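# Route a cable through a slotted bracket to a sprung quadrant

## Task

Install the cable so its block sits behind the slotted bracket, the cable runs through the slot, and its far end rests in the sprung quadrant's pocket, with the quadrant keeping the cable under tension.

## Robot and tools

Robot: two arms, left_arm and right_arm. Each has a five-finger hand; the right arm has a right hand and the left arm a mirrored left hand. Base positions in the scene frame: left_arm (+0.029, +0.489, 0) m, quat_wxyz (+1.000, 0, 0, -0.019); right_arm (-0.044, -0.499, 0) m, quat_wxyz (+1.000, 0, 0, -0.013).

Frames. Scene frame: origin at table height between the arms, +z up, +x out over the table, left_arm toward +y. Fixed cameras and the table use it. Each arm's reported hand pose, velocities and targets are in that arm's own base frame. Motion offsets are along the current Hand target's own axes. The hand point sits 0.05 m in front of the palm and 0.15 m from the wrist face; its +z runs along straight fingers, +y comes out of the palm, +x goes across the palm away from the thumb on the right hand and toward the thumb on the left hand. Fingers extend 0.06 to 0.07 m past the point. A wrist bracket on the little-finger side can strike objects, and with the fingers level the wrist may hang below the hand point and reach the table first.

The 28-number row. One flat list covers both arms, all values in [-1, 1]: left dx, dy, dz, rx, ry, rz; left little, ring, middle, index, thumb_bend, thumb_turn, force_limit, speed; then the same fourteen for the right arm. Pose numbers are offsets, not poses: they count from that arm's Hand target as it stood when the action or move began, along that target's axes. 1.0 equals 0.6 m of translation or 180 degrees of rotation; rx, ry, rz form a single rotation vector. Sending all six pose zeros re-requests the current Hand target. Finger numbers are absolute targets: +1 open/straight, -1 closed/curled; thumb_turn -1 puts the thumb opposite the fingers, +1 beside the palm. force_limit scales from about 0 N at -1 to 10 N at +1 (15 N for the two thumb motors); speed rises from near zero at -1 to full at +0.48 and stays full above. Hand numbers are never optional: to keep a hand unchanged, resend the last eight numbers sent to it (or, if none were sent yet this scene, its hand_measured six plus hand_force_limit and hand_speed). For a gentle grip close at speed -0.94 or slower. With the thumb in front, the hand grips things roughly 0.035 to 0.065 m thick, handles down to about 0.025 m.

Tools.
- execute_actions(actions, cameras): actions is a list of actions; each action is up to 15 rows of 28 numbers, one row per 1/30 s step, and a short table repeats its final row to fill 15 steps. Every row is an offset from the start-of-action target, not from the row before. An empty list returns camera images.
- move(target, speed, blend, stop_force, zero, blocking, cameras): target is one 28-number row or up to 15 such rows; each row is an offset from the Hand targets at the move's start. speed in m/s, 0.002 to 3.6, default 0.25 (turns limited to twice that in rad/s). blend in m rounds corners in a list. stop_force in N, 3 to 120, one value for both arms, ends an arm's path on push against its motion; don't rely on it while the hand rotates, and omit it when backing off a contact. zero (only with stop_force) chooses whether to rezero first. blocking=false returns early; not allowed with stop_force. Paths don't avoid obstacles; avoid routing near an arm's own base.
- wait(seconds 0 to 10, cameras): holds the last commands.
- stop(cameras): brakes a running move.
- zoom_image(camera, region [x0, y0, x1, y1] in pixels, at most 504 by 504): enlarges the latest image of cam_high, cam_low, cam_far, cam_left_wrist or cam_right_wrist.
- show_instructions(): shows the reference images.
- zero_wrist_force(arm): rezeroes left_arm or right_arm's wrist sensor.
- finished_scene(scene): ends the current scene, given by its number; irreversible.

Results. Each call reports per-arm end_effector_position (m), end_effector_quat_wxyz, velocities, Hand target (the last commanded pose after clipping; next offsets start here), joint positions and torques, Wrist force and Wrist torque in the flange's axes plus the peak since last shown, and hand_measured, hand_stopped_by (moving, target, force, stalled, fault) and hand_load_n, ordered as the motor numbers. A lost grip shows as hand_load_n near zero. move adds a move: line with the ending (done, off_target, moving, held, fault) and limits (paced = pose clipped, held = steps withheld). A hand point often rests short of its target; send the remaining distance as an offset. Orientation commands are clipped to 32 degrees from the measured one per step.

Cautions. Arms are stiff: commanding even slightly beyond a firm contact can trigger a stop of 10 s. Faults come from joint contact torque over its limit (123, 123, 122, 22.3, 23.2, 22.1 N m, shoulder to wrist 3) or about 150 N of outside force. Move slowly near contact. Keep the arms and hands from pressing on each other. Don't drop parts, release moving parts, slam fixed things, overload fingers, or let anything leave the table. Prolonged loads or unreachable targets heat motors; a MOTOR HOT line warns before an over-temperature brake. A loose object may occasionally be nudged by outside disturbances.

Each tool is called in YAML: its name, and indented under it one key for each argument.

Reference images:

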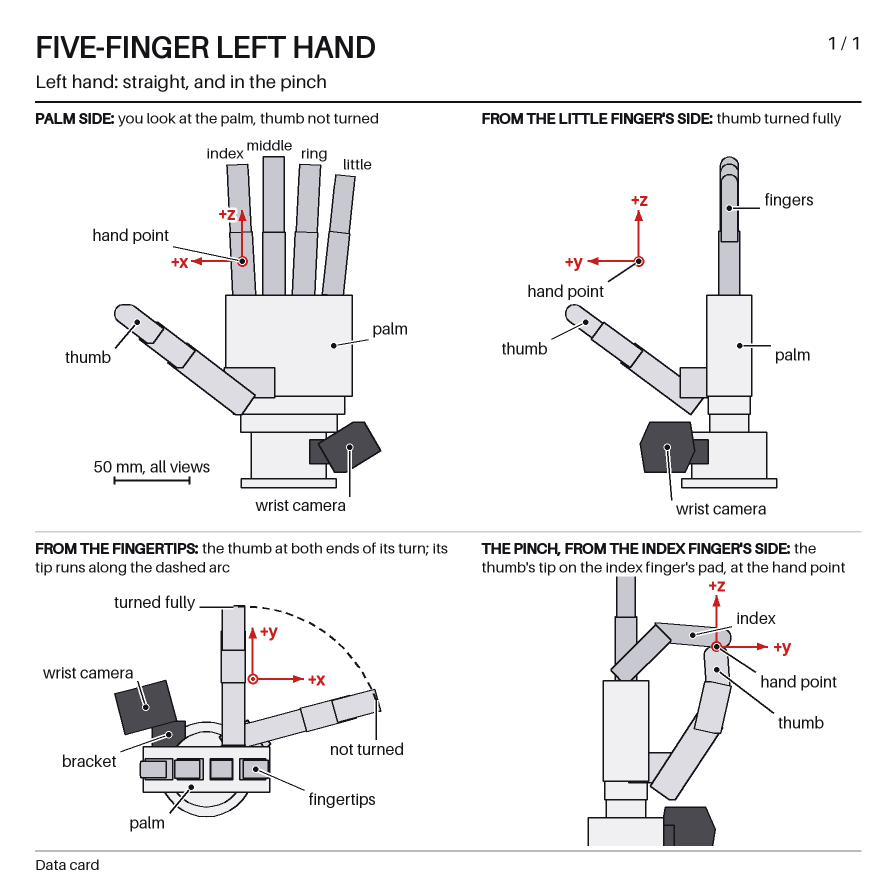

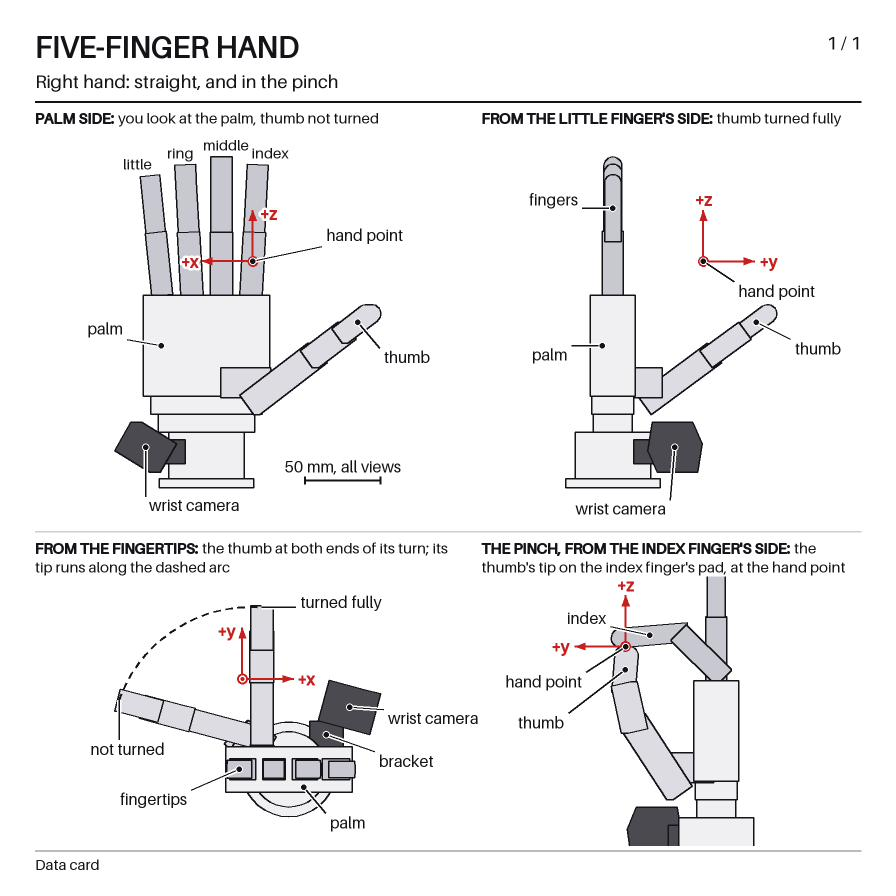

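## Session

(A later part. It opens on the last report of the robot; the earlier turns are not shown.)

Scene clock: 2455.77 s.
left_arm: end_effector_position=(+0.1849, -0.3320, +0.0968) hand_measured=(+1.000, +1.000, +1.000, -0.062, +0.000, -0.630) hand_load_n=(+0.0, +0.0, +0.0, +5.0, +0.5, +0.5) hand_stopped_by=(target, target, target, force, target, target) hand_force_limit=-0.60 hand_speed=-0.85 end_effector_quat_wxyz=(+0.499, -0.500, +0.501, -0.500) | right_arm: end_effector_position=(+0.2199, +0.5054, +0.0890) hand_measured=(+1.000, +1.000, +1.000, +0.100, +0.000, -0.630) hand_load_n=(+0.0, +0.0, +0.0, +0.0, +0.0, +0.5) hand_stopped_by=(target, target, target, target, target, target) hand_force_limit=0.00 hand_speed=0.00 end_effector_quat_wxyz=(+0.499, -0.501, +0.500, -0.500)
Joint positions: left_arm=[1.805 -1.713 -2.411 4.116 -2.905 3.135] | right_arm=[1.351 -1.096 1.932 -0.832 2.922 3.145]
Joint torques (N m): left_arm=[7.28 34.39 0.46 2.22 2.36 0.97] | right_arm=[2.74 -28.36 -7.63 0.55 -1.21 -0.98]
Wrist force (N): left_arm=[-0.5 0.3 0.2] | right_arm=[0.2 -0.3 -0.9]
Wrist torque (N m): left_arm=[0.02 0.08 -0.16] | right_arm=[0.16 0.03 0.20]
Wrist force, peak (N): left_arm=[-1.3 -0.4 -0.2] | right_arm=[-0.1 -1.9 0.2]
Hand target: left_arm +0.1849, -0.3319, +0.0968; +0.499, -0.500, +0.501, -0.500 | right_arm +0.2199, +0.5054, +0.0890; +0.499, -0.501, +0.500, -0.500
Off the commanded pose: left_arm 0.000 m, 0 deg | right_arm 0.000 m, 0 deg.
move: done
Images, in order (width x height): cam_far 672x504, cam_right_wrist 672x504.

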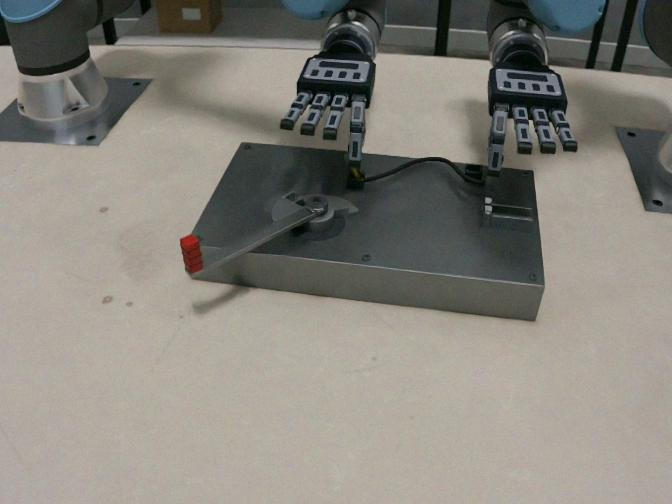

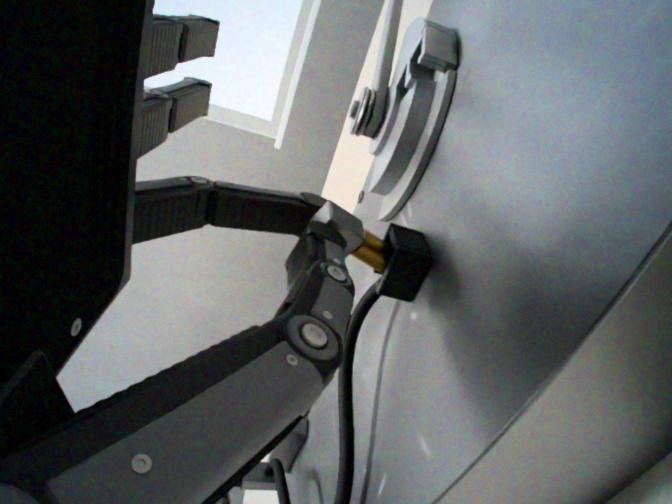

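move:
  target: [0,0,0,0,0,0, 1,1,1,-0.4,0,-0.63,-0.6,-0.85, 0,0,0,0,0,0, 1,1,1,-0.5,0,-0.63,0.0,-0.85]
  speed: 0.03

move:
  target: [0,0,0,0,0,0, 1,1,1,-0.4,0,-0.63,-0.6,-0.85, 0,-0.03,0,0,0,0, 1,1,1,-0.5,0,-0.63,0.0,-0.85]
  speed: 0.02
  cameras: ["cam_right_wrist","cam_far"]

zoom_image:
  camera: "cam_right_wrist"
  region: [270, 150, 450, 330]

zoom_image:
  camera: "cam_far"
  region: [310, 90, 510, 220]

Scene clock: 2467.20 s.
left_arm: end_effector_position=(+0.1849, -0.3319, +0.0968) hand_measured=(+1.000, +1.000, +1.000, -0.062, +0.000, -0.630) hand_load_n=(+0.0, +0.0, +0.0, +5.0, +0.5, +0.5) hand_stopped_by=(target, target, target, force, target, target) hand_force_limit=-0.60 hand_speed=-0.85 end_effector_quat_wxyz=(+0.499, -0.500, +0.501, -0.500) | right_arm: end_effector_position=(+0.2199, +0.5054, +0.0890) hand_measured=(+1.000, +1.000, +1.000, -0.064, +0.000, -0.630) hand_load_n=(+0.0, +0.0, +0.0, +6.5, +2.0, -1.0) hand_stopped_by=(target, target, target, force, target, target) hand_force_limit=0.00 hand_speed=-0.85 end_effector_quat_wxyz=(+0.499, -0.501, +0.500, -0.500)
Joint positions: left_arm=[1.806 -1.713 -2.411 4.117 -2.905 3.135] | right_arm=[1.351 -1.096 1.932 -0.832 2.922 3.145]
Joint torques (N m): left_arm=[7.29 33.69 -1.33 2.12 2.42 1.27] | right_arm=[5.23 -26.83 -8.7 0.57 -0.94 -0.82]
Wrist force (N): left_arm=[-0.8 0.3 -0.1] | right_arm=[0.4 -3.8 1.0]
Wrist torque (N m): left_arm=[0.04 0.12 -0.18] | right_arm=[0.20 0.03 0.20]
Wrist force, peak (N): left_arm=[-1.1 0.4 0.3] | right_arm=[0.4 -3.9 1.4]
Hand target: left_arm +0.1849, -0.3319, +0.0968; +0.499, -0.500, +0.501, -0.500 | right_arm +0.2199, +0.5054, +0.0890; +0.499, -0.501, +0.500, -0.500
Off the commanded pose: left_arm 0.000 m, 0 deg | right_arm 0.000 m, 0 deg.
move: done

Scene clock: 2468.47 s.
left_arm: end_effector_position=(+0.1849, -0.3319, +0.0968) hand_measured=(+1.000, +1.000, +1.000, -0.062, +0.000, -0.630) hand_load_n=(+0.0, +0.0, +0.0, +5.0, +0.5, +0.5) hand_stopped_by=(target, target, target, force, target, target) hand_force_limit=-0.60 hand_speed=-0.85 end_effector_quat_wxyz=(+0.499, -0.500, +0.501, -0.500) | right_arm: end_effector_position=(+0.2199, +0.5055, +0.1070) hand_measured=(+1.000, +1.000, +1.000, -0.064, +0.000, -0.630) hand_load_n=(+0.0, +0.0, +0.0, +4.5, +0.5, -1.0) hand_stopped_by=(target, target, target, force, target, target) hand_force_limit=0.00 hand_speed=-0.85 end_effector_quat_wxyz=(+0.499, -0.501, +0.500, -0.500)
Joint positions: left_arm=[1.806 -1.713 -2.411 4.117 -2.905 3.135] | right_arm=[1.351 -1.128 1.921 -0.788 2.922 3.145]
Joint torques (N m): left_arm=[6.99 33.48 -1.69 2.16 2.31 1.27] | right_arm=[2.2 -48.28 -26.92 1.02 -1.37 1.34]
Wrist force (N): left_arm=[-0.4 0.1 0.4] | right_arm=[0.1 0.1 -0.8]
Wrist torque (N m): left_arm=[-0.02 0.08 -0.16] | right_arm=[0.18 0.04 0.21]
Wrist force, peak (N): left_arm=[-0.8 0.5 0.2] | right_arm=[0.4 -3.6 0.9]
Hand target: left_arm +0.1849, -0.3319, +0.0968; +0.499, -0.500, +0.501, -0.500 | right_arm +0.2199, +0.5055, +0.1070; +0.499, -0.501, +0.500, -0.500
Off the commanded pose: left_arm 0.000 m, 0 deg | right_arm 0.000 m, 0 deg.
move: done
Images, in order (width x height): cam_far 672x504, cam_right_wrist 672x504.

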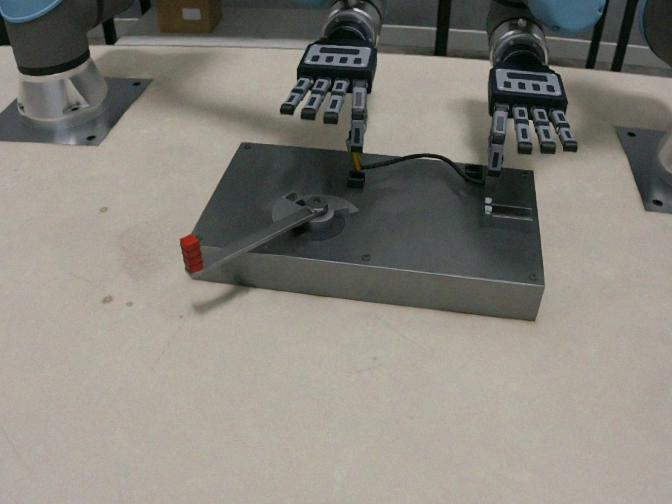

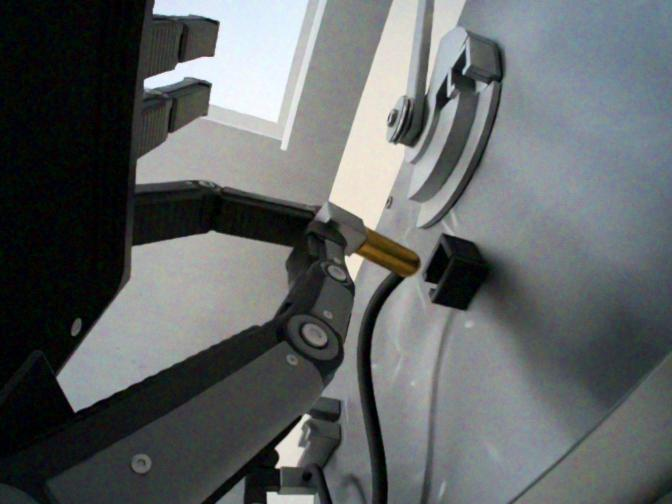

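Scaled by 2.800 from the camera's 672x504 image, which has a finer 960x720 frame.

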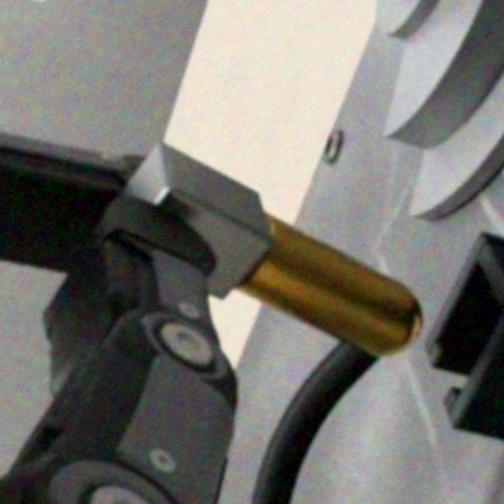

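Scaled by 2.520.

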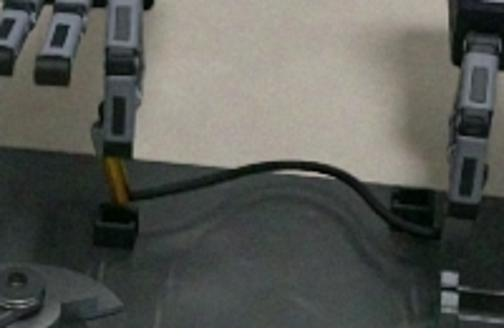

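zoom_image:
  camera: "cam_right_wrist"
  region: [370, 0, 530, 160]

zoom_image:
  camera: "cam_far"
  region: [260, 170, 370, 250]

Scaled by 3.150 from the camera's 672x504 image, which has a finer 960x720 frame.

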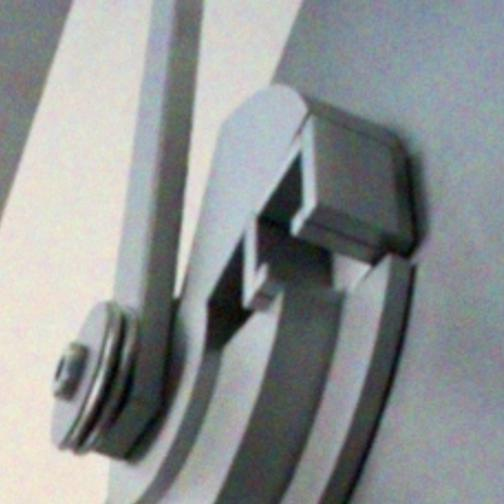

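Scaled by 4.582.

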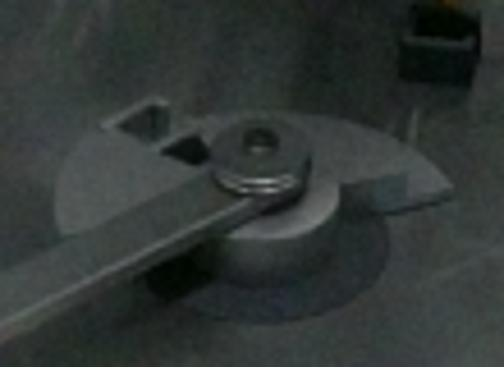

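move:
  target:
    - [0,-0.0385,0,0,0,0, 1,1,1,-0.4,0,-0.63,-0.6,-0.85, 0,-0.013,0,0,0,0, 1,1,1,-0.5,0,-0.63,0.0,-0.85]
    - [-0.019,-0.0385,0.0727,0,0,0, 1,1,1,-0.4,0,-0.63,-0.6,-0.85, -0.0158,-0.013,0.0617,0,0,0, 1,1,1,-0.5,0,-0.63,0.0,-0.85]
  speed: 0.04
  cameras: ["cam_right_wrist","cam_far","cam_left_wrist"]

zoom_image:
  camera: "cam_far"
  region: [330, 110, 550, 250]

Scene clock: 2542.03 s.
left_arm: end_effector_position=(+0.2285, -0.3206, +0.1199) hand_measured=(+1.000, +1.000, +1.000, -0.062, +0.000, -0.630) hand_load_n=(+0.0, +0.0, +0.0, +5.0, +0.5, +1.0) hand_stopped_by=(target, target, target, force, target, target) hand_force_limit=-0.60 hand_speed=-0.85 end_effector_quat_wxyz=(+0.499, -0.500, +0.501, -0.500) | right_arm: end_effector_position=(+0.2569, +0.5149, +0.1148) hand_measured=(+1.000, +1.000, +1.000, -0.064, +0.000, -0.630) hand_load_n=(+0.0, +0.0, +0.0, +4.5, +0.5, -1.0) hand_stopped_by=(target, target, target, force, target, target) hand_force_limit=0.00 hand_speed=-0.85 end_effector_quat_wxyz=(+0.499, -0.501, +0.500, -0.500)
Joint positions: left_arm=[1.974 -1.604 -2.437 4.037 -2.736 3.138] | right_arm=[1.278 -1.126 1.89 -0.76 2.849 3.144]
Joint torques (N m): left_arm=[6.89 29.83 0.09 2.42 2.57 0.41] | right_arm=[-11.49 -24.41 -26.56 1.02 -1.4 1.09]
Wrist force (N): left_arm=[-0.8 -0.4 0.1] | right_arm=[0.1 0.1 -0.8]
Wrist torque (N m): left_arm=[-0.15 0.13 -0.17] | right_arm=[0.18 0.04 0.21]
Wrist force, peak (N): left_arm=[-1.1 -0.4 0.6] | right_arm=[0.1 0.0 -1.1]
Hand target: left_arm +0.2286, -0.3206, +0.1199; +0.499, -0.500, +0.501, -0.500 | right_arm +0.2569, +0.5149, +0.1148; +0.499, -0.501, +0.500, -0.500
Off the commanded pose: left_arm 0.000 m, 0 deg | right_arm 0.000 m, 0 deg.
move: done
Images, in order (width x height): cam_far 672x504, cam_left_wrist 672x504, cam_right_wrist 672x504.

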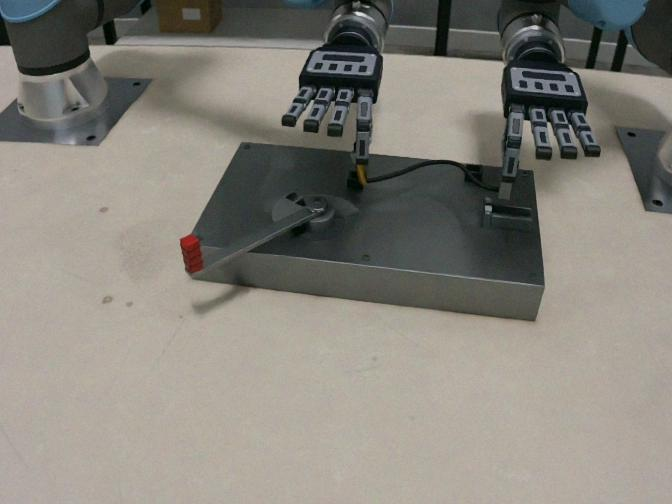

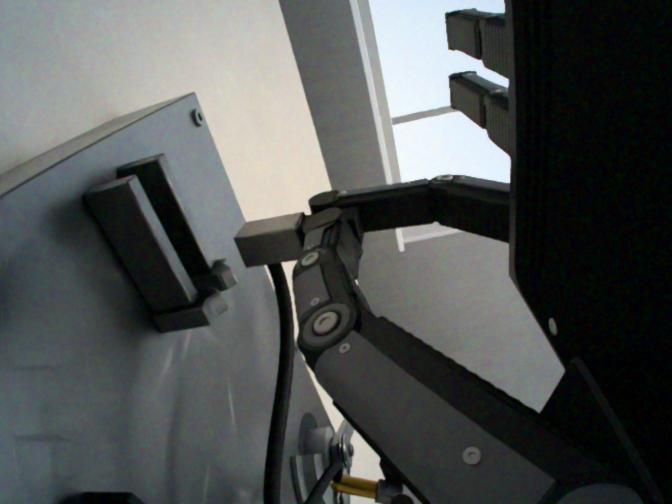

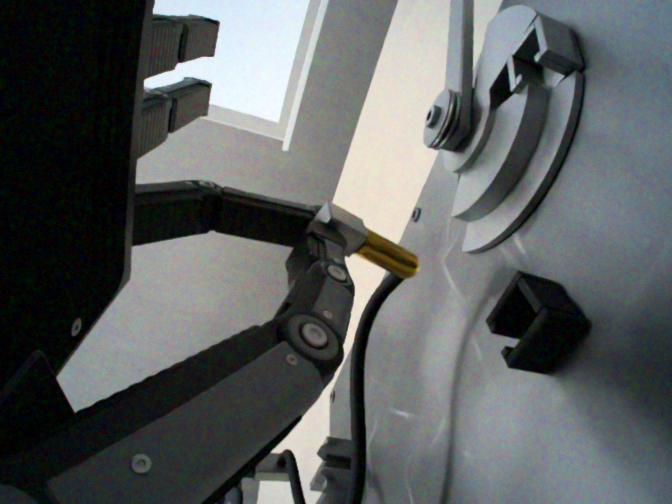

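Scaled by 2.291.

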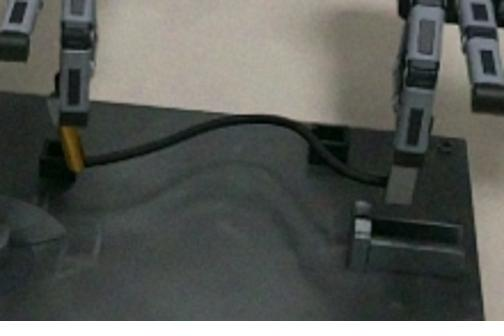

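move:
  target: [0,0,0,0,0,0, 1,1,1,-0.4,0,-0.63,-0.6,-0.85, 0.02,0,0,0,0,0, 1,1,1,-0.5,0,-0.63,0.0,-0.85]
  speed: 0.03
  stop_force: 3
  cameras: ["cam_far"]

zoom_image:
  camera: "cam_far"
  region: [330, 110, 550, 250]

Scene clock: 2552.77 s.
left_arm: end_effector_position=(+0.2286, -0.3206, +0.1199) hand_measured=(+1.000, +1.000, +1.000, -0.062, +0.000, -0.630) hand_load_n=(+0.0, -0.5, +0.0, +5.0, +0.5, +0.5) hand_stopped_by=(target, target, target, force, target, target) hand_force_limit=-0.60 hand_speed=-0.85 end_effector_quat_wxyz=(+0.499, -0.500, +0.501, -0.500) | right_arm: end_effector_position=(+0.2569, +0.5029, +0.1148) hand_measured=(+1.000, +1.000, +1.000, -0.064, +0.000, -0.630) hand_load_n=(+0.0, +0.0, +0.0, +4.5, +0.5, -1.0) hand_stopped_by=(target, target, target, force, target, target) hand_force_limit=0.00 hand_speed=-0.85 end_effector_quat_wxyz=(+0.499, -0.501, +0.500, -0.500)
Joint positions: left_arm=[1.974 -1.604 -2.437 4.037 -2.736 3.138] | right_arm=[1.27 -1.149 1.927 -0.774 2.842 3.144]
Joint torques (N m): left_arm=[7.39 30.74 0.02 2.34 2.19 -1.2] | right_arm=[-11.92 -48.55 -8.24 -1.73 -1.41 -1.36]
Wrist force (N): left_arm=[-0.4 -0.5 0.3] | right_arm=[0.2 0.0 -0.8]
Wrist torque (N m): left_arm=[-0.17 0.10 -0.16] | right_arm=[0.18 0.01 0.22]
Wrist force, peak (N): left_arm=[-1.2 0.1 -0.2] | right_arm=[0.1 0.2 -1.0]
Hand target: left_arm +0.2286, -0.3206, +0.1199; +0.499, -0.500, +0.501, -0.500 | right_arm +0.2569, +0.5029, +0.1148; +0.499, -0.501, +0.500, -0.500
Off the commanded pose: left_arm 0.000 m, 0 deg | right_arm 0.000 m, 0 deg.
move: done
Images, in order (width x height): cam_far 672x504.

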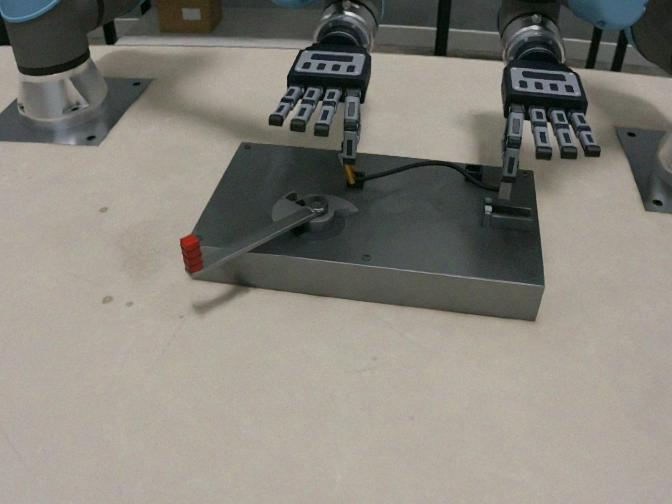

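Scaled by 2.291.

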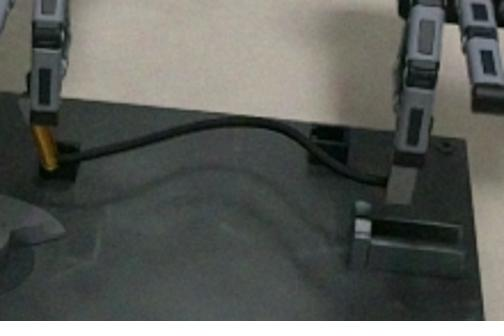

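move:
  target: [0,0,0,0,0,0, 1,1,1,-0.4,0,-0.63,-0.6,-0.85, 0.015,0,0,0,0,0, 1,1,1,-0.5,0,-0.63,0.0,-0.85]
  speed: 0.02
  stop_force: 3
  cameras: ["cam_far","cam_right_wrist","cam_left_wrist"]

zoom_image:
  camera: "cam_far"
  region: [330, 110, 550, 250]

Scene clock: 2559.83 s.
left_arm: end_effector_position=(+0.2286, -0.3206, +0.1199) hand_measured=(+1.000, +1.000, +1.000, -0.062, +0.000, -0.630) hand_load_n=(+0.0, +0.0, +0.0, +5.0, +0.5, +1.0) hand_stopped_by=(target, target, target, force, target, target) hand_force_limit=-0.60 hand_speed=-0.85 end_effector_quat_wxyz=(+0.499, -0.500, +0.501, -0.500) | right_arm: end_effector_position=(+0.2569, +0.4939, +0.1148) hand_measured=(+1.000, +1.000, +1.000, -0.064, +0.000, -0.630) hand_load_n=(+0.0, -0.5, +0.0, +4.5, +1.0, -0.5) hand_stopped_by=(target, target, target, force, target, target) hand_force_limit=0.00 hand_speed=-0.85 end_effector_quat_wxyz=(+0.499, -0.501, +0.500, -0.500)
Joint positions: left_arm=[1.974 -1.604 -2.437 4.037 -2.736 3.138] | right_arm=[1.264 -1.166 1.954 -0.784 2.836 3.143]
Joint torques (N m): left_arm=[7.94 30.26 -0.04 1.85 1.95 -1.13] | right_arm=[-13.11 -46.21 -8.06 -1.8 -1.48 -1.52]
Wrist force (N): left_arm=[-0.5 -0.4 0.1] | right_arm=[-0.2 0.1 -0.8]
Wrist torque (N m): left_arm=[-0.13 0.11 -0.18] | right_arm=[0.18 0.05 0.21]
Wrist force, peak (N): left_arm=[-1.1 -0.4 0.3] | right_arm=[-0.3 0.1 -1.0]
Hand target: left_arm +0.2286, -0.3206, +0.1199; +0.499, -0.500, +0.501, -0.500 | right_arm +0.2569, +0.4939, +0.1148; +0.499, -0.501, +0.500, -0.500
Off the commanded pose: left_arm 0.000 m, 0 deg | right_arm 0.000 m, 0 deg.
move: done
Images, in order (width x height): cam_far 672x504, cam_left_wrist 672x504, cam_right_wrist 672x504.

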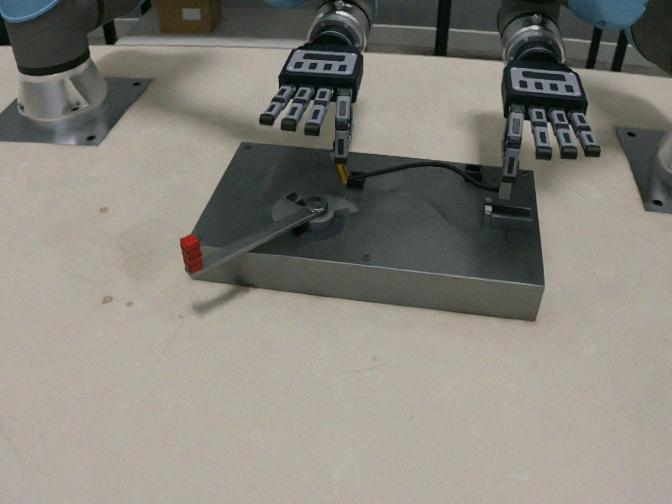

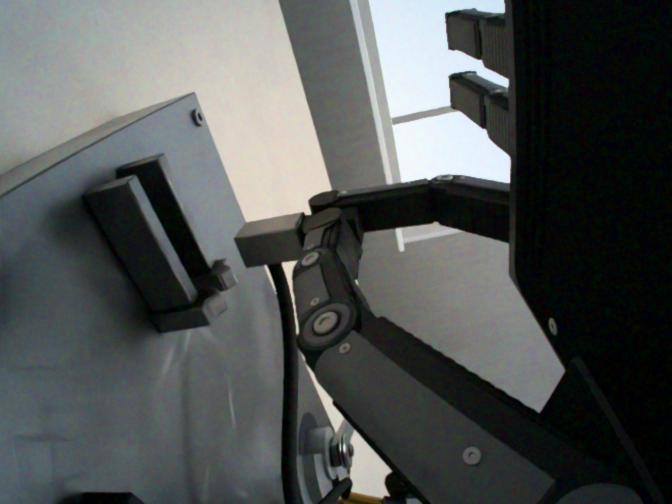

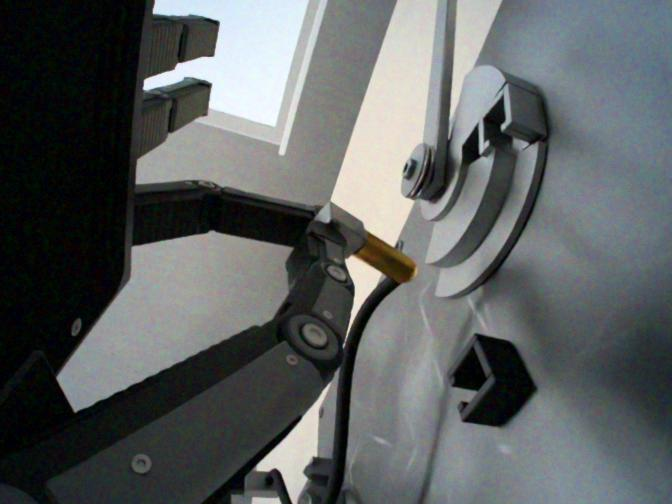

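Scaled by 2.291.

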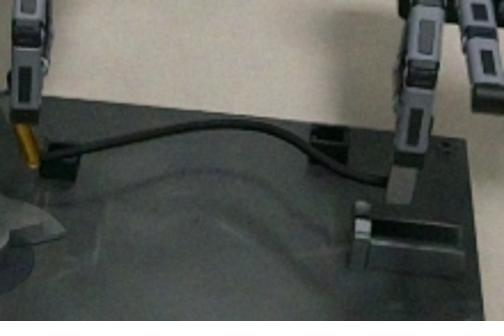

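move:
  target: [0,0,0,0,0,0, 1,1,1,-0.4,0,-0.63,-0.6,-0.85, 0.012,0,0,0,0,0, 1,1,1,-0.5,0,-0.63,0.0,-0.85]
  speed: 0.015
  stop_force: 3
  cameras: ["cam_far","cam_left_wrist"]

zoom_image:
  camera: "cam_far"
  region: [320, 110, 540, 250]

Scene clock: 2566.93 s.
left_arm: end_effector_position=(+0.2286, -0.3206, +0.1199) hand_measured=(+1.000, +1.000, +1.000, -0.062, +0.000, -0.630) hand_load_n=(+0.0, +0.0, +0.0, +5.0, +0.5, +1.0) hand_stopped_by=(target, target, target, force, target, target) hand_force_limit=-0.60 hand_speed=-0.85 end_effector_quat_wxyz=(+0.499, -0.500, +0.501, -0.500) | right_arm: end_effector_position=(+0.2569, +0.4867, +0.1148) hand_measured=(+1.000, +1.000, +1.000, -0.064, +0.000, -0.630) hand_load_n=(+0.0, +0.0, +0.0, +4.5, +0.5, -0.5) hand_stopped_by=(target, target, target, force, target, target) hand_force_limit=0.00 hand_speed=-0.85 end_effector_quat_wxyz=(+0.499, -0.501, +0.500, -0.500)
Joint positions: left_arm=[1.974 -1.604 -2.437 4.037 -2.736 3.138] | right_arm=[1.26 -1.179 1.975 -0.793 2.831 3.143]
Joint torques (N m): left_arm=[7.15 30.1 0.21 1.42 1.83 -1.07] | right_arm=[-11.54 -46.41 -6.36 -2.01 -1.16 -1.63]
Wrist force (N): left_arm=[-0.2 0.0 0.2] | right_arm=[-0.3 0.1 -0.7]
Wrist torque (N m): left_arm=[-0.09 0.09 -0.19] | right_arm=[0.19 0.05 0.21]
Wrist force, peak (N): left_arm=[-0.9 -0.5 0.5] | right_arm=[-0.6 -0.1 -0.9]
Hand target: left_arm +0.2286, -0.3206, +0.1199; +0.499, -0.500, +0.501, -0.500 | right_arm +0.2569, +0.4867, +0.1148; +0.499, -0.501, +0.500, -0.500
Off the commanded pose: left_arm 0.000 m, 0 deg | right_arm 0.000 m, 0 deg.
move: done
Images, in order (width x height): cam_far 672x504, cam_left_wrist 672x504.

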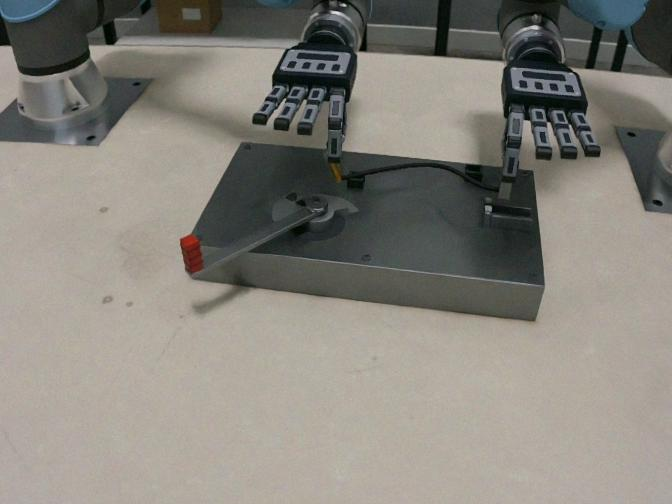

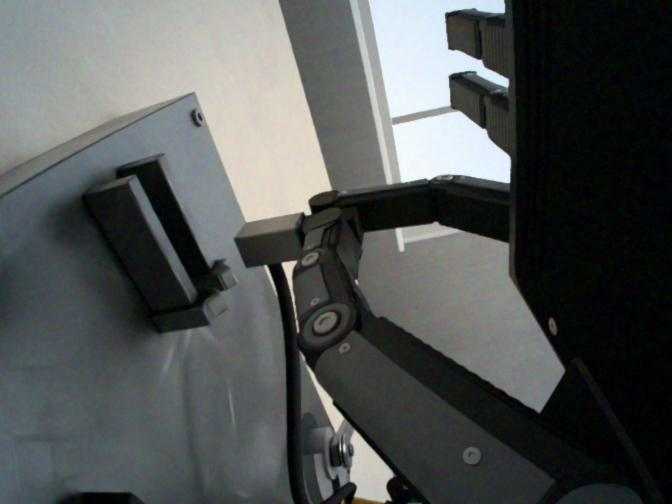

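Scaled by 2.291.

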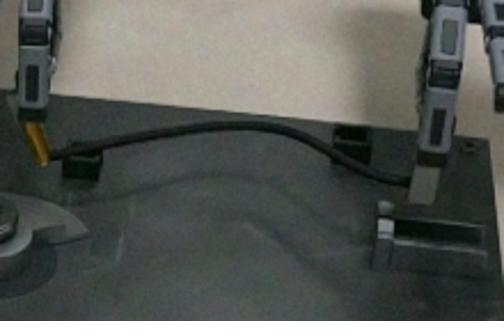

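move:
  target: [0,0,0,0,0,0, 1,1,1,-0.4,0,-0.63,-0.6,-0.85, 0.017,0,0,0,0,0, 1,1,1,-0.5,0,-0.63,0.0,-0.85]
  speed: 0.015
  stop_force: 3
  cameras: ["cam_far","cam_left_wrist","cam_right_wrist"]

zoom_image:
  camera: "cam_far"
  region: [310, 110, 530, 250]

Scene clock: 2575.73 s.
left_arm: end_effector_position=(+0.2286, -0.3206, +0.1199) hand_measured=(+1.000, +1.000, +1.000, -0.062, +0.000, -0.630) hand_load_n=(+0.0, +0.0, +0.0, +5.0, +1.0, +0.5) hand_stopped_by=(target, target, target, force, target, target) hand_force_limit=-0.60 hand_speed=-0.85 end_effector_quat_wxyz=(+0.499, -0.500, +0.501, -0.500) | right_arm: end_effector_position=(+0.2569, +0.4765, +0.1148) hand_measured=(+1.000, +1.000, +1.000, -0.064, +0.000, -0.630) hand_load_n=(+0.0, +0.0, +0.0, +4.5, +1.0, -0.5) hand_stopped_by=(target, target, target, force, target, target) hand_force_limit=0.00 hand_speed=-0.85 end_effector_quat_wxyz=(+0.499, -0.501, +0.500, -0.500)
Joint positions: left_arm=[1.974 -1.604 -2.437 4.037 -2.736 3.138] | right_arm=[1.252 -1.198 2.005 -0.804 2.823 3.143]
Joint torques (N m): left_arm=[7.17 29.4 0.77 1.03 1.53 -1.04] | right_arm=[-12.11 -44.82 -6.75 -1.8 -1.22 -1.63]
Wrist force (N): left_arm=[-0.3 -0.4 -0.1] | right_arm=[-0.6 -0.1 -0.8]
Wrist torque (N m): left_arm=[-0.12 0.12 -0.19] | right_arm=[0.16 0.06 0.21]
Wrist force, peak (N): left_arm=[-0.6 -0.2 0.7] | right_arm=[-0.8 0.0 -0.9]
Hand target: left_arm +0.2286, -0.3206, +0.1199; +0.499, -0.500, +0.501, -0.500 | right_arm +0.2569, +0.4765, +0.1148; +0.499, -0.501, +0.500, -0.500
Off the commanded pose: left_arm 0.000 m, 0 deg | right_arm 0.000 m, 0 deg.
move: done
Images, in order (width x height): cam_far 672x504, cam_left_wrist 672x504, cam_right_wrist 672x504.

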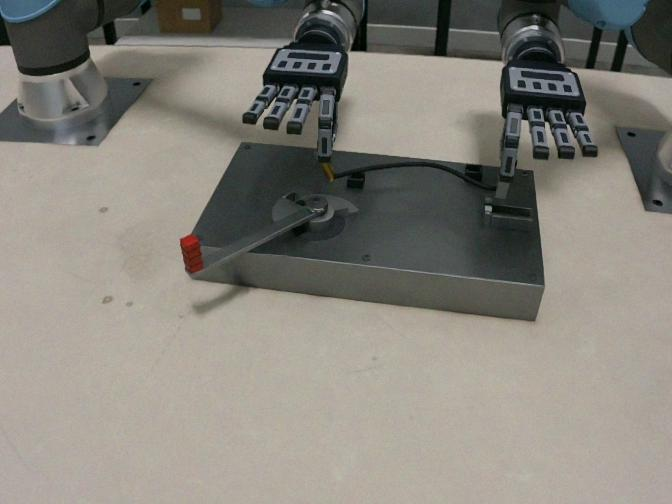

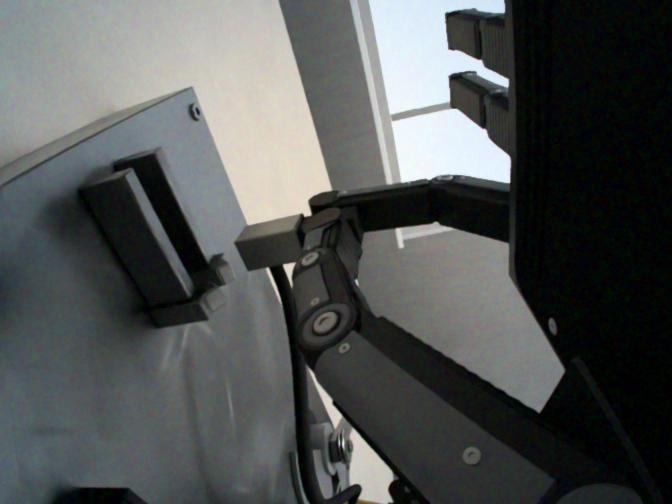

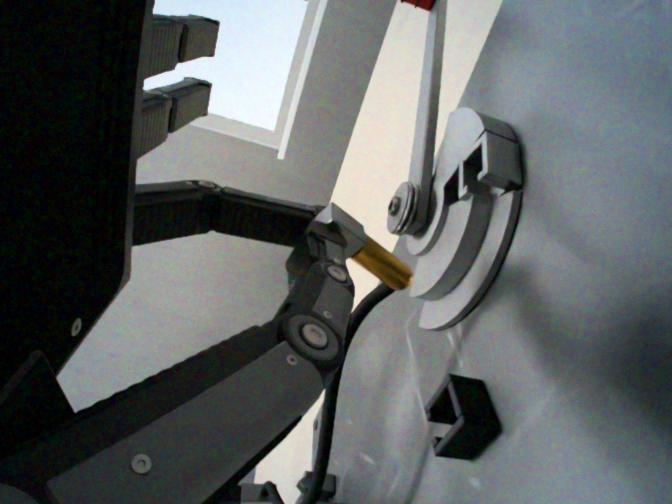

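Scaled by 2.291.

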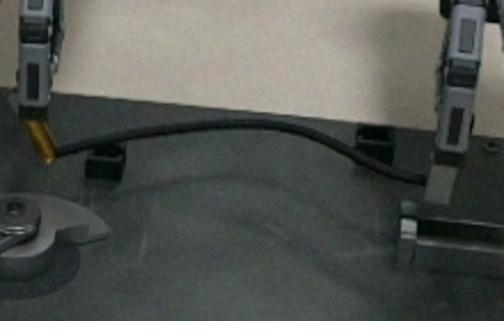

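zoom_image:
  camera: "cam_left_wrist"
  region: [170, 190, 370, 390]

zoom_image:
  camera: "cam_far"
  region: [420, 140, 550, 240]

Scaled by 2.520 from the camera's 672x504 image, which has a finer 960x720 frame.

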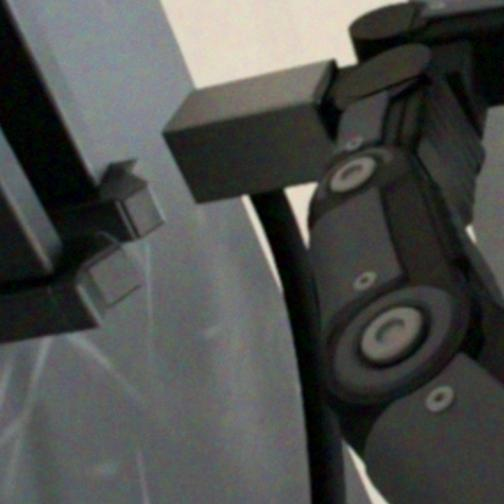

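Scaled by 3.877.

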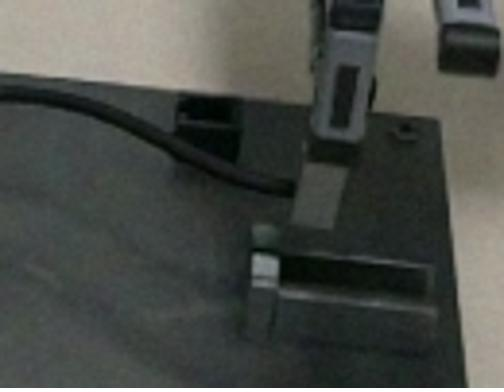

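move:
  target: [0,0,0,0,0,0, 1,1,1,-0.4,0,-0.63,-0.6,-0.85, 0.01,0,0,0,0,0, 1,1,1,-0.5,0,-0.63,0.0,-0.85]
  speed: 0.015
  stop_force: 4
  cameras: ["cam_far","cam_left_wrist"]

zoom_image:
  camera: "cam_far"
  region: [300, 110, 520, 250]

Scene clock: 2633.53 s.
left_arm: end_effector_position=(+0.2286, -0.3206, +0.1199) hand_measured=(+1.000, +1.000, +1.000, -0.062, +0.000, -0.630) hand_load_n=(+0.0, +0.0, +0.0, +4.5, +1.5, +0.0) hand_stopped_by=(target, target, target, force, target, target) hand_force_limit=-0.60 hand_speed=-0.85 end_effector_quat_wxyz=(+0.499, -0.500, +0.501, -0.500) | right_arm: end_effector_position=(+0.2569, +0.4705, +0.1148) hand_measured=(+1.000, +1.000, +1.000, -0.064, +0.000, -0.630) hand_load_n=(+0.0, +0.0, +0.0, +4.5, +1.5, -0.5) hand_stopped_by=(target, target, target, force, target, target) hand_force_limit=0.00 hand_speed=-0.85 end_effector_quat_wxyz=(+0.499, -0.501, +0.500, -0.500)
Joint positions: left_arm=[1.974 -1.604 -2.437 4.037 -2.736 3.138] | right_arm=[1.248 -1.21 2.023 -0.81 2.819 3.143]
Joint torques (N m): left_arm=[7.41 29.59 0.21 0.45 1.14 -0.9] | right_arm=[-13.56 -43.54 -7.44 -1.91 -1.04 -1.44]
Wrist force (N): left_arm=[0.1 -0.6 0.3] | right_arm=[-0.6 0.2 -0.8]
Wrist torque (N m): left_arm=[-0.18 0.09 -0.17] | right_arm=[0.20 0.04 0.22]
Wrist force, peak (N): left_arm=[0.1 -0.4 0.8] | right_arm=[-0.8 0.2 -1.1]
Hand target: left_arm +0.2286, -0.3206, +0.1199; +0.499, -0.500, +0.501, -0.500 | right_arm +0.2569, +0.4705, +0.1148; +0.499, -0.501, +0.500, -0.500
Off the commanded pose: left_arm 0.000 m, 0 deg | right_arm 0.000 m, 0 deg.
move: done
Images, in order (width x height): cam_far 672x504, cam_left_wrist 672x504.

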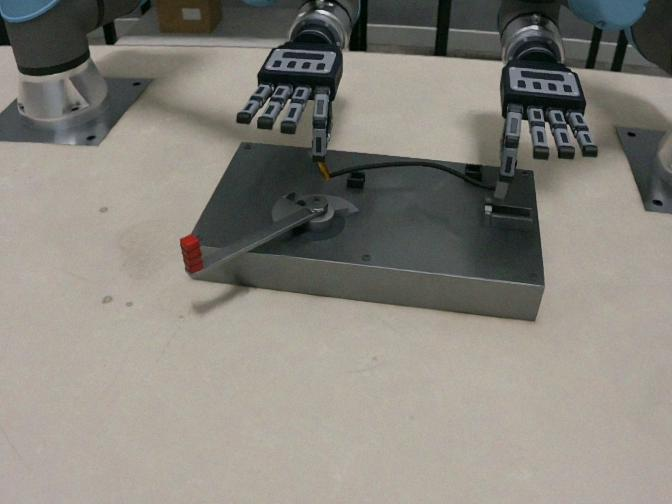

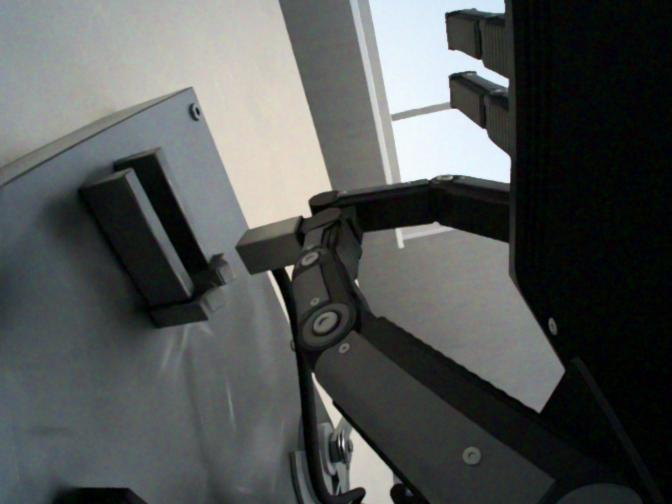

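Scaled by 2.291.

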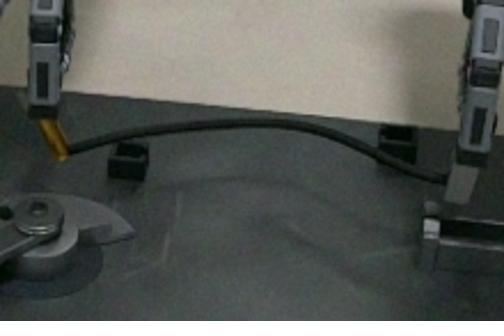

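move:
  target: [0,0,0,0,0,0, 1,1,1,-0.4,0,-0.63,-0.6,-0.85, 0.015,0,0.005,0,0,0, 1,1,1,-0.5,0,-0.63,0.0,-0.85]
  speed: 0.015
  stop_force: 4
  cameras: ["cam_far","cam_left_wrist","cam_right_wrist"]

zoom_image:
  camera: "cam_far"
  region: [300, 110, 520, 250]

Scene clock: 2659.67 s.
left_arm: end_effector_position=(+0.2286, -0.3206, +0.1199) hand_measured=(+1.000, +1.000, +1.000, -0.062, +0.000, -0.630) hand_load_n=(+0.0, +0.0, +0.0, +4.5, +3.0, +0.0) hand_stopped_by=(target, target, target, force, target, target) hand_force_limit=-0.60 hand_speed=-0.85 end_effector_quat_wxyz=(+0.499, -0.500, +0.501, -0.500) | right_arm: end_effector_position=(+0.2599, +0.4615, +0.1148) hand_measured=(+1.000, +1.000, +1.000, -0.064, +0.000, -0.630) hand_load_n=(+0.0, +0.0, +0.0, +4.5, +1.5, +0.0) hand_stopped_by=(target, target, target, force, target, target) hand_force_limit=0.00 hand_speed=-0.85 end_effector_quat_wxyz=(+0.499, -0.501, +0.500, -0.500)
Joint positions: left_arm=[1.974 -1.604 -2.437 4.037 -2.736 3.138] | right_arm=[1.234 -1.226 2.049 -0.819 2.805 3.143]
Joint torques (N m): left_arm=[7.45 30.01 0.3 -0.11 0.83 -0.94] | right_arm=[-11.65 -43.85 -6 -1.77 -1.13 -1.62]
Wrist force (N): left_arm=[0.0 -0.2 0.0] | right_arm=[-0.8 0.2 -0.9]
Wrist torque (N m): left_arm=[-0.10 0.12 -0.20] | right_arm=[0.18 0.04 0.23]
Wrist force, peak (N): left_arm=[0.1 -0.9 0.3] | right_arm=[-0.8 -0.1 -1.1]
Hand target: left_arm +0.2286, -0.3206, +0.1199; +0.499, -0.500, +0.501, -0.500 | right_arm +0.2599, +0.4615, +0.1148; +0.499, -0.501, +0.500, -0.500
Off the commanded pose: left_arm 0.000 m, 0 deg | right_arm 0.000 m, 0 deg.
move: done
Images, in order (width x height): cam_far 672x504, cam_left_wrist 672x504, cam_right_wrist 672x504.

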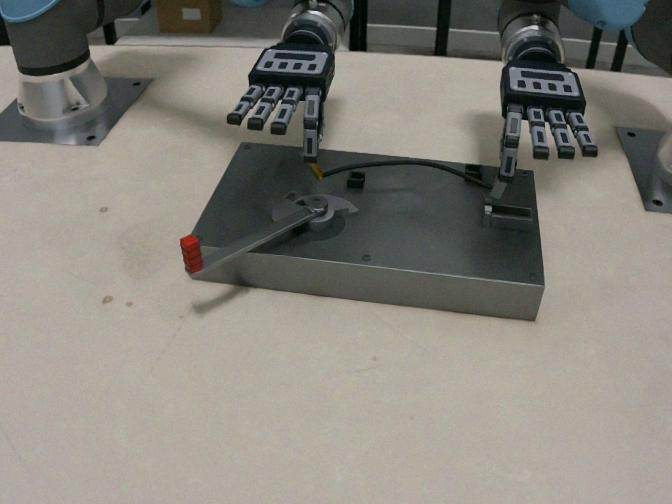

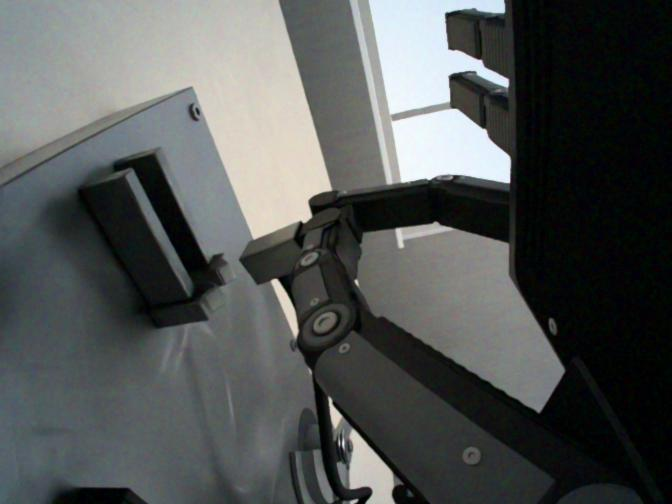

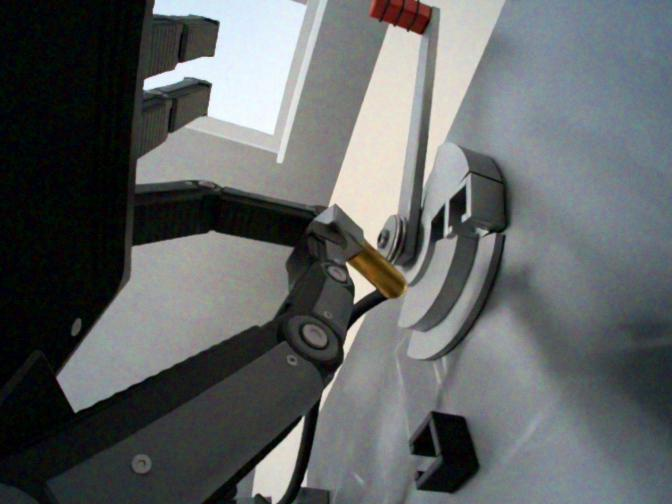

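Scaled by 2.291.

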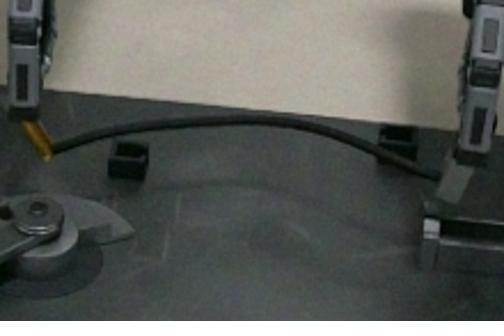

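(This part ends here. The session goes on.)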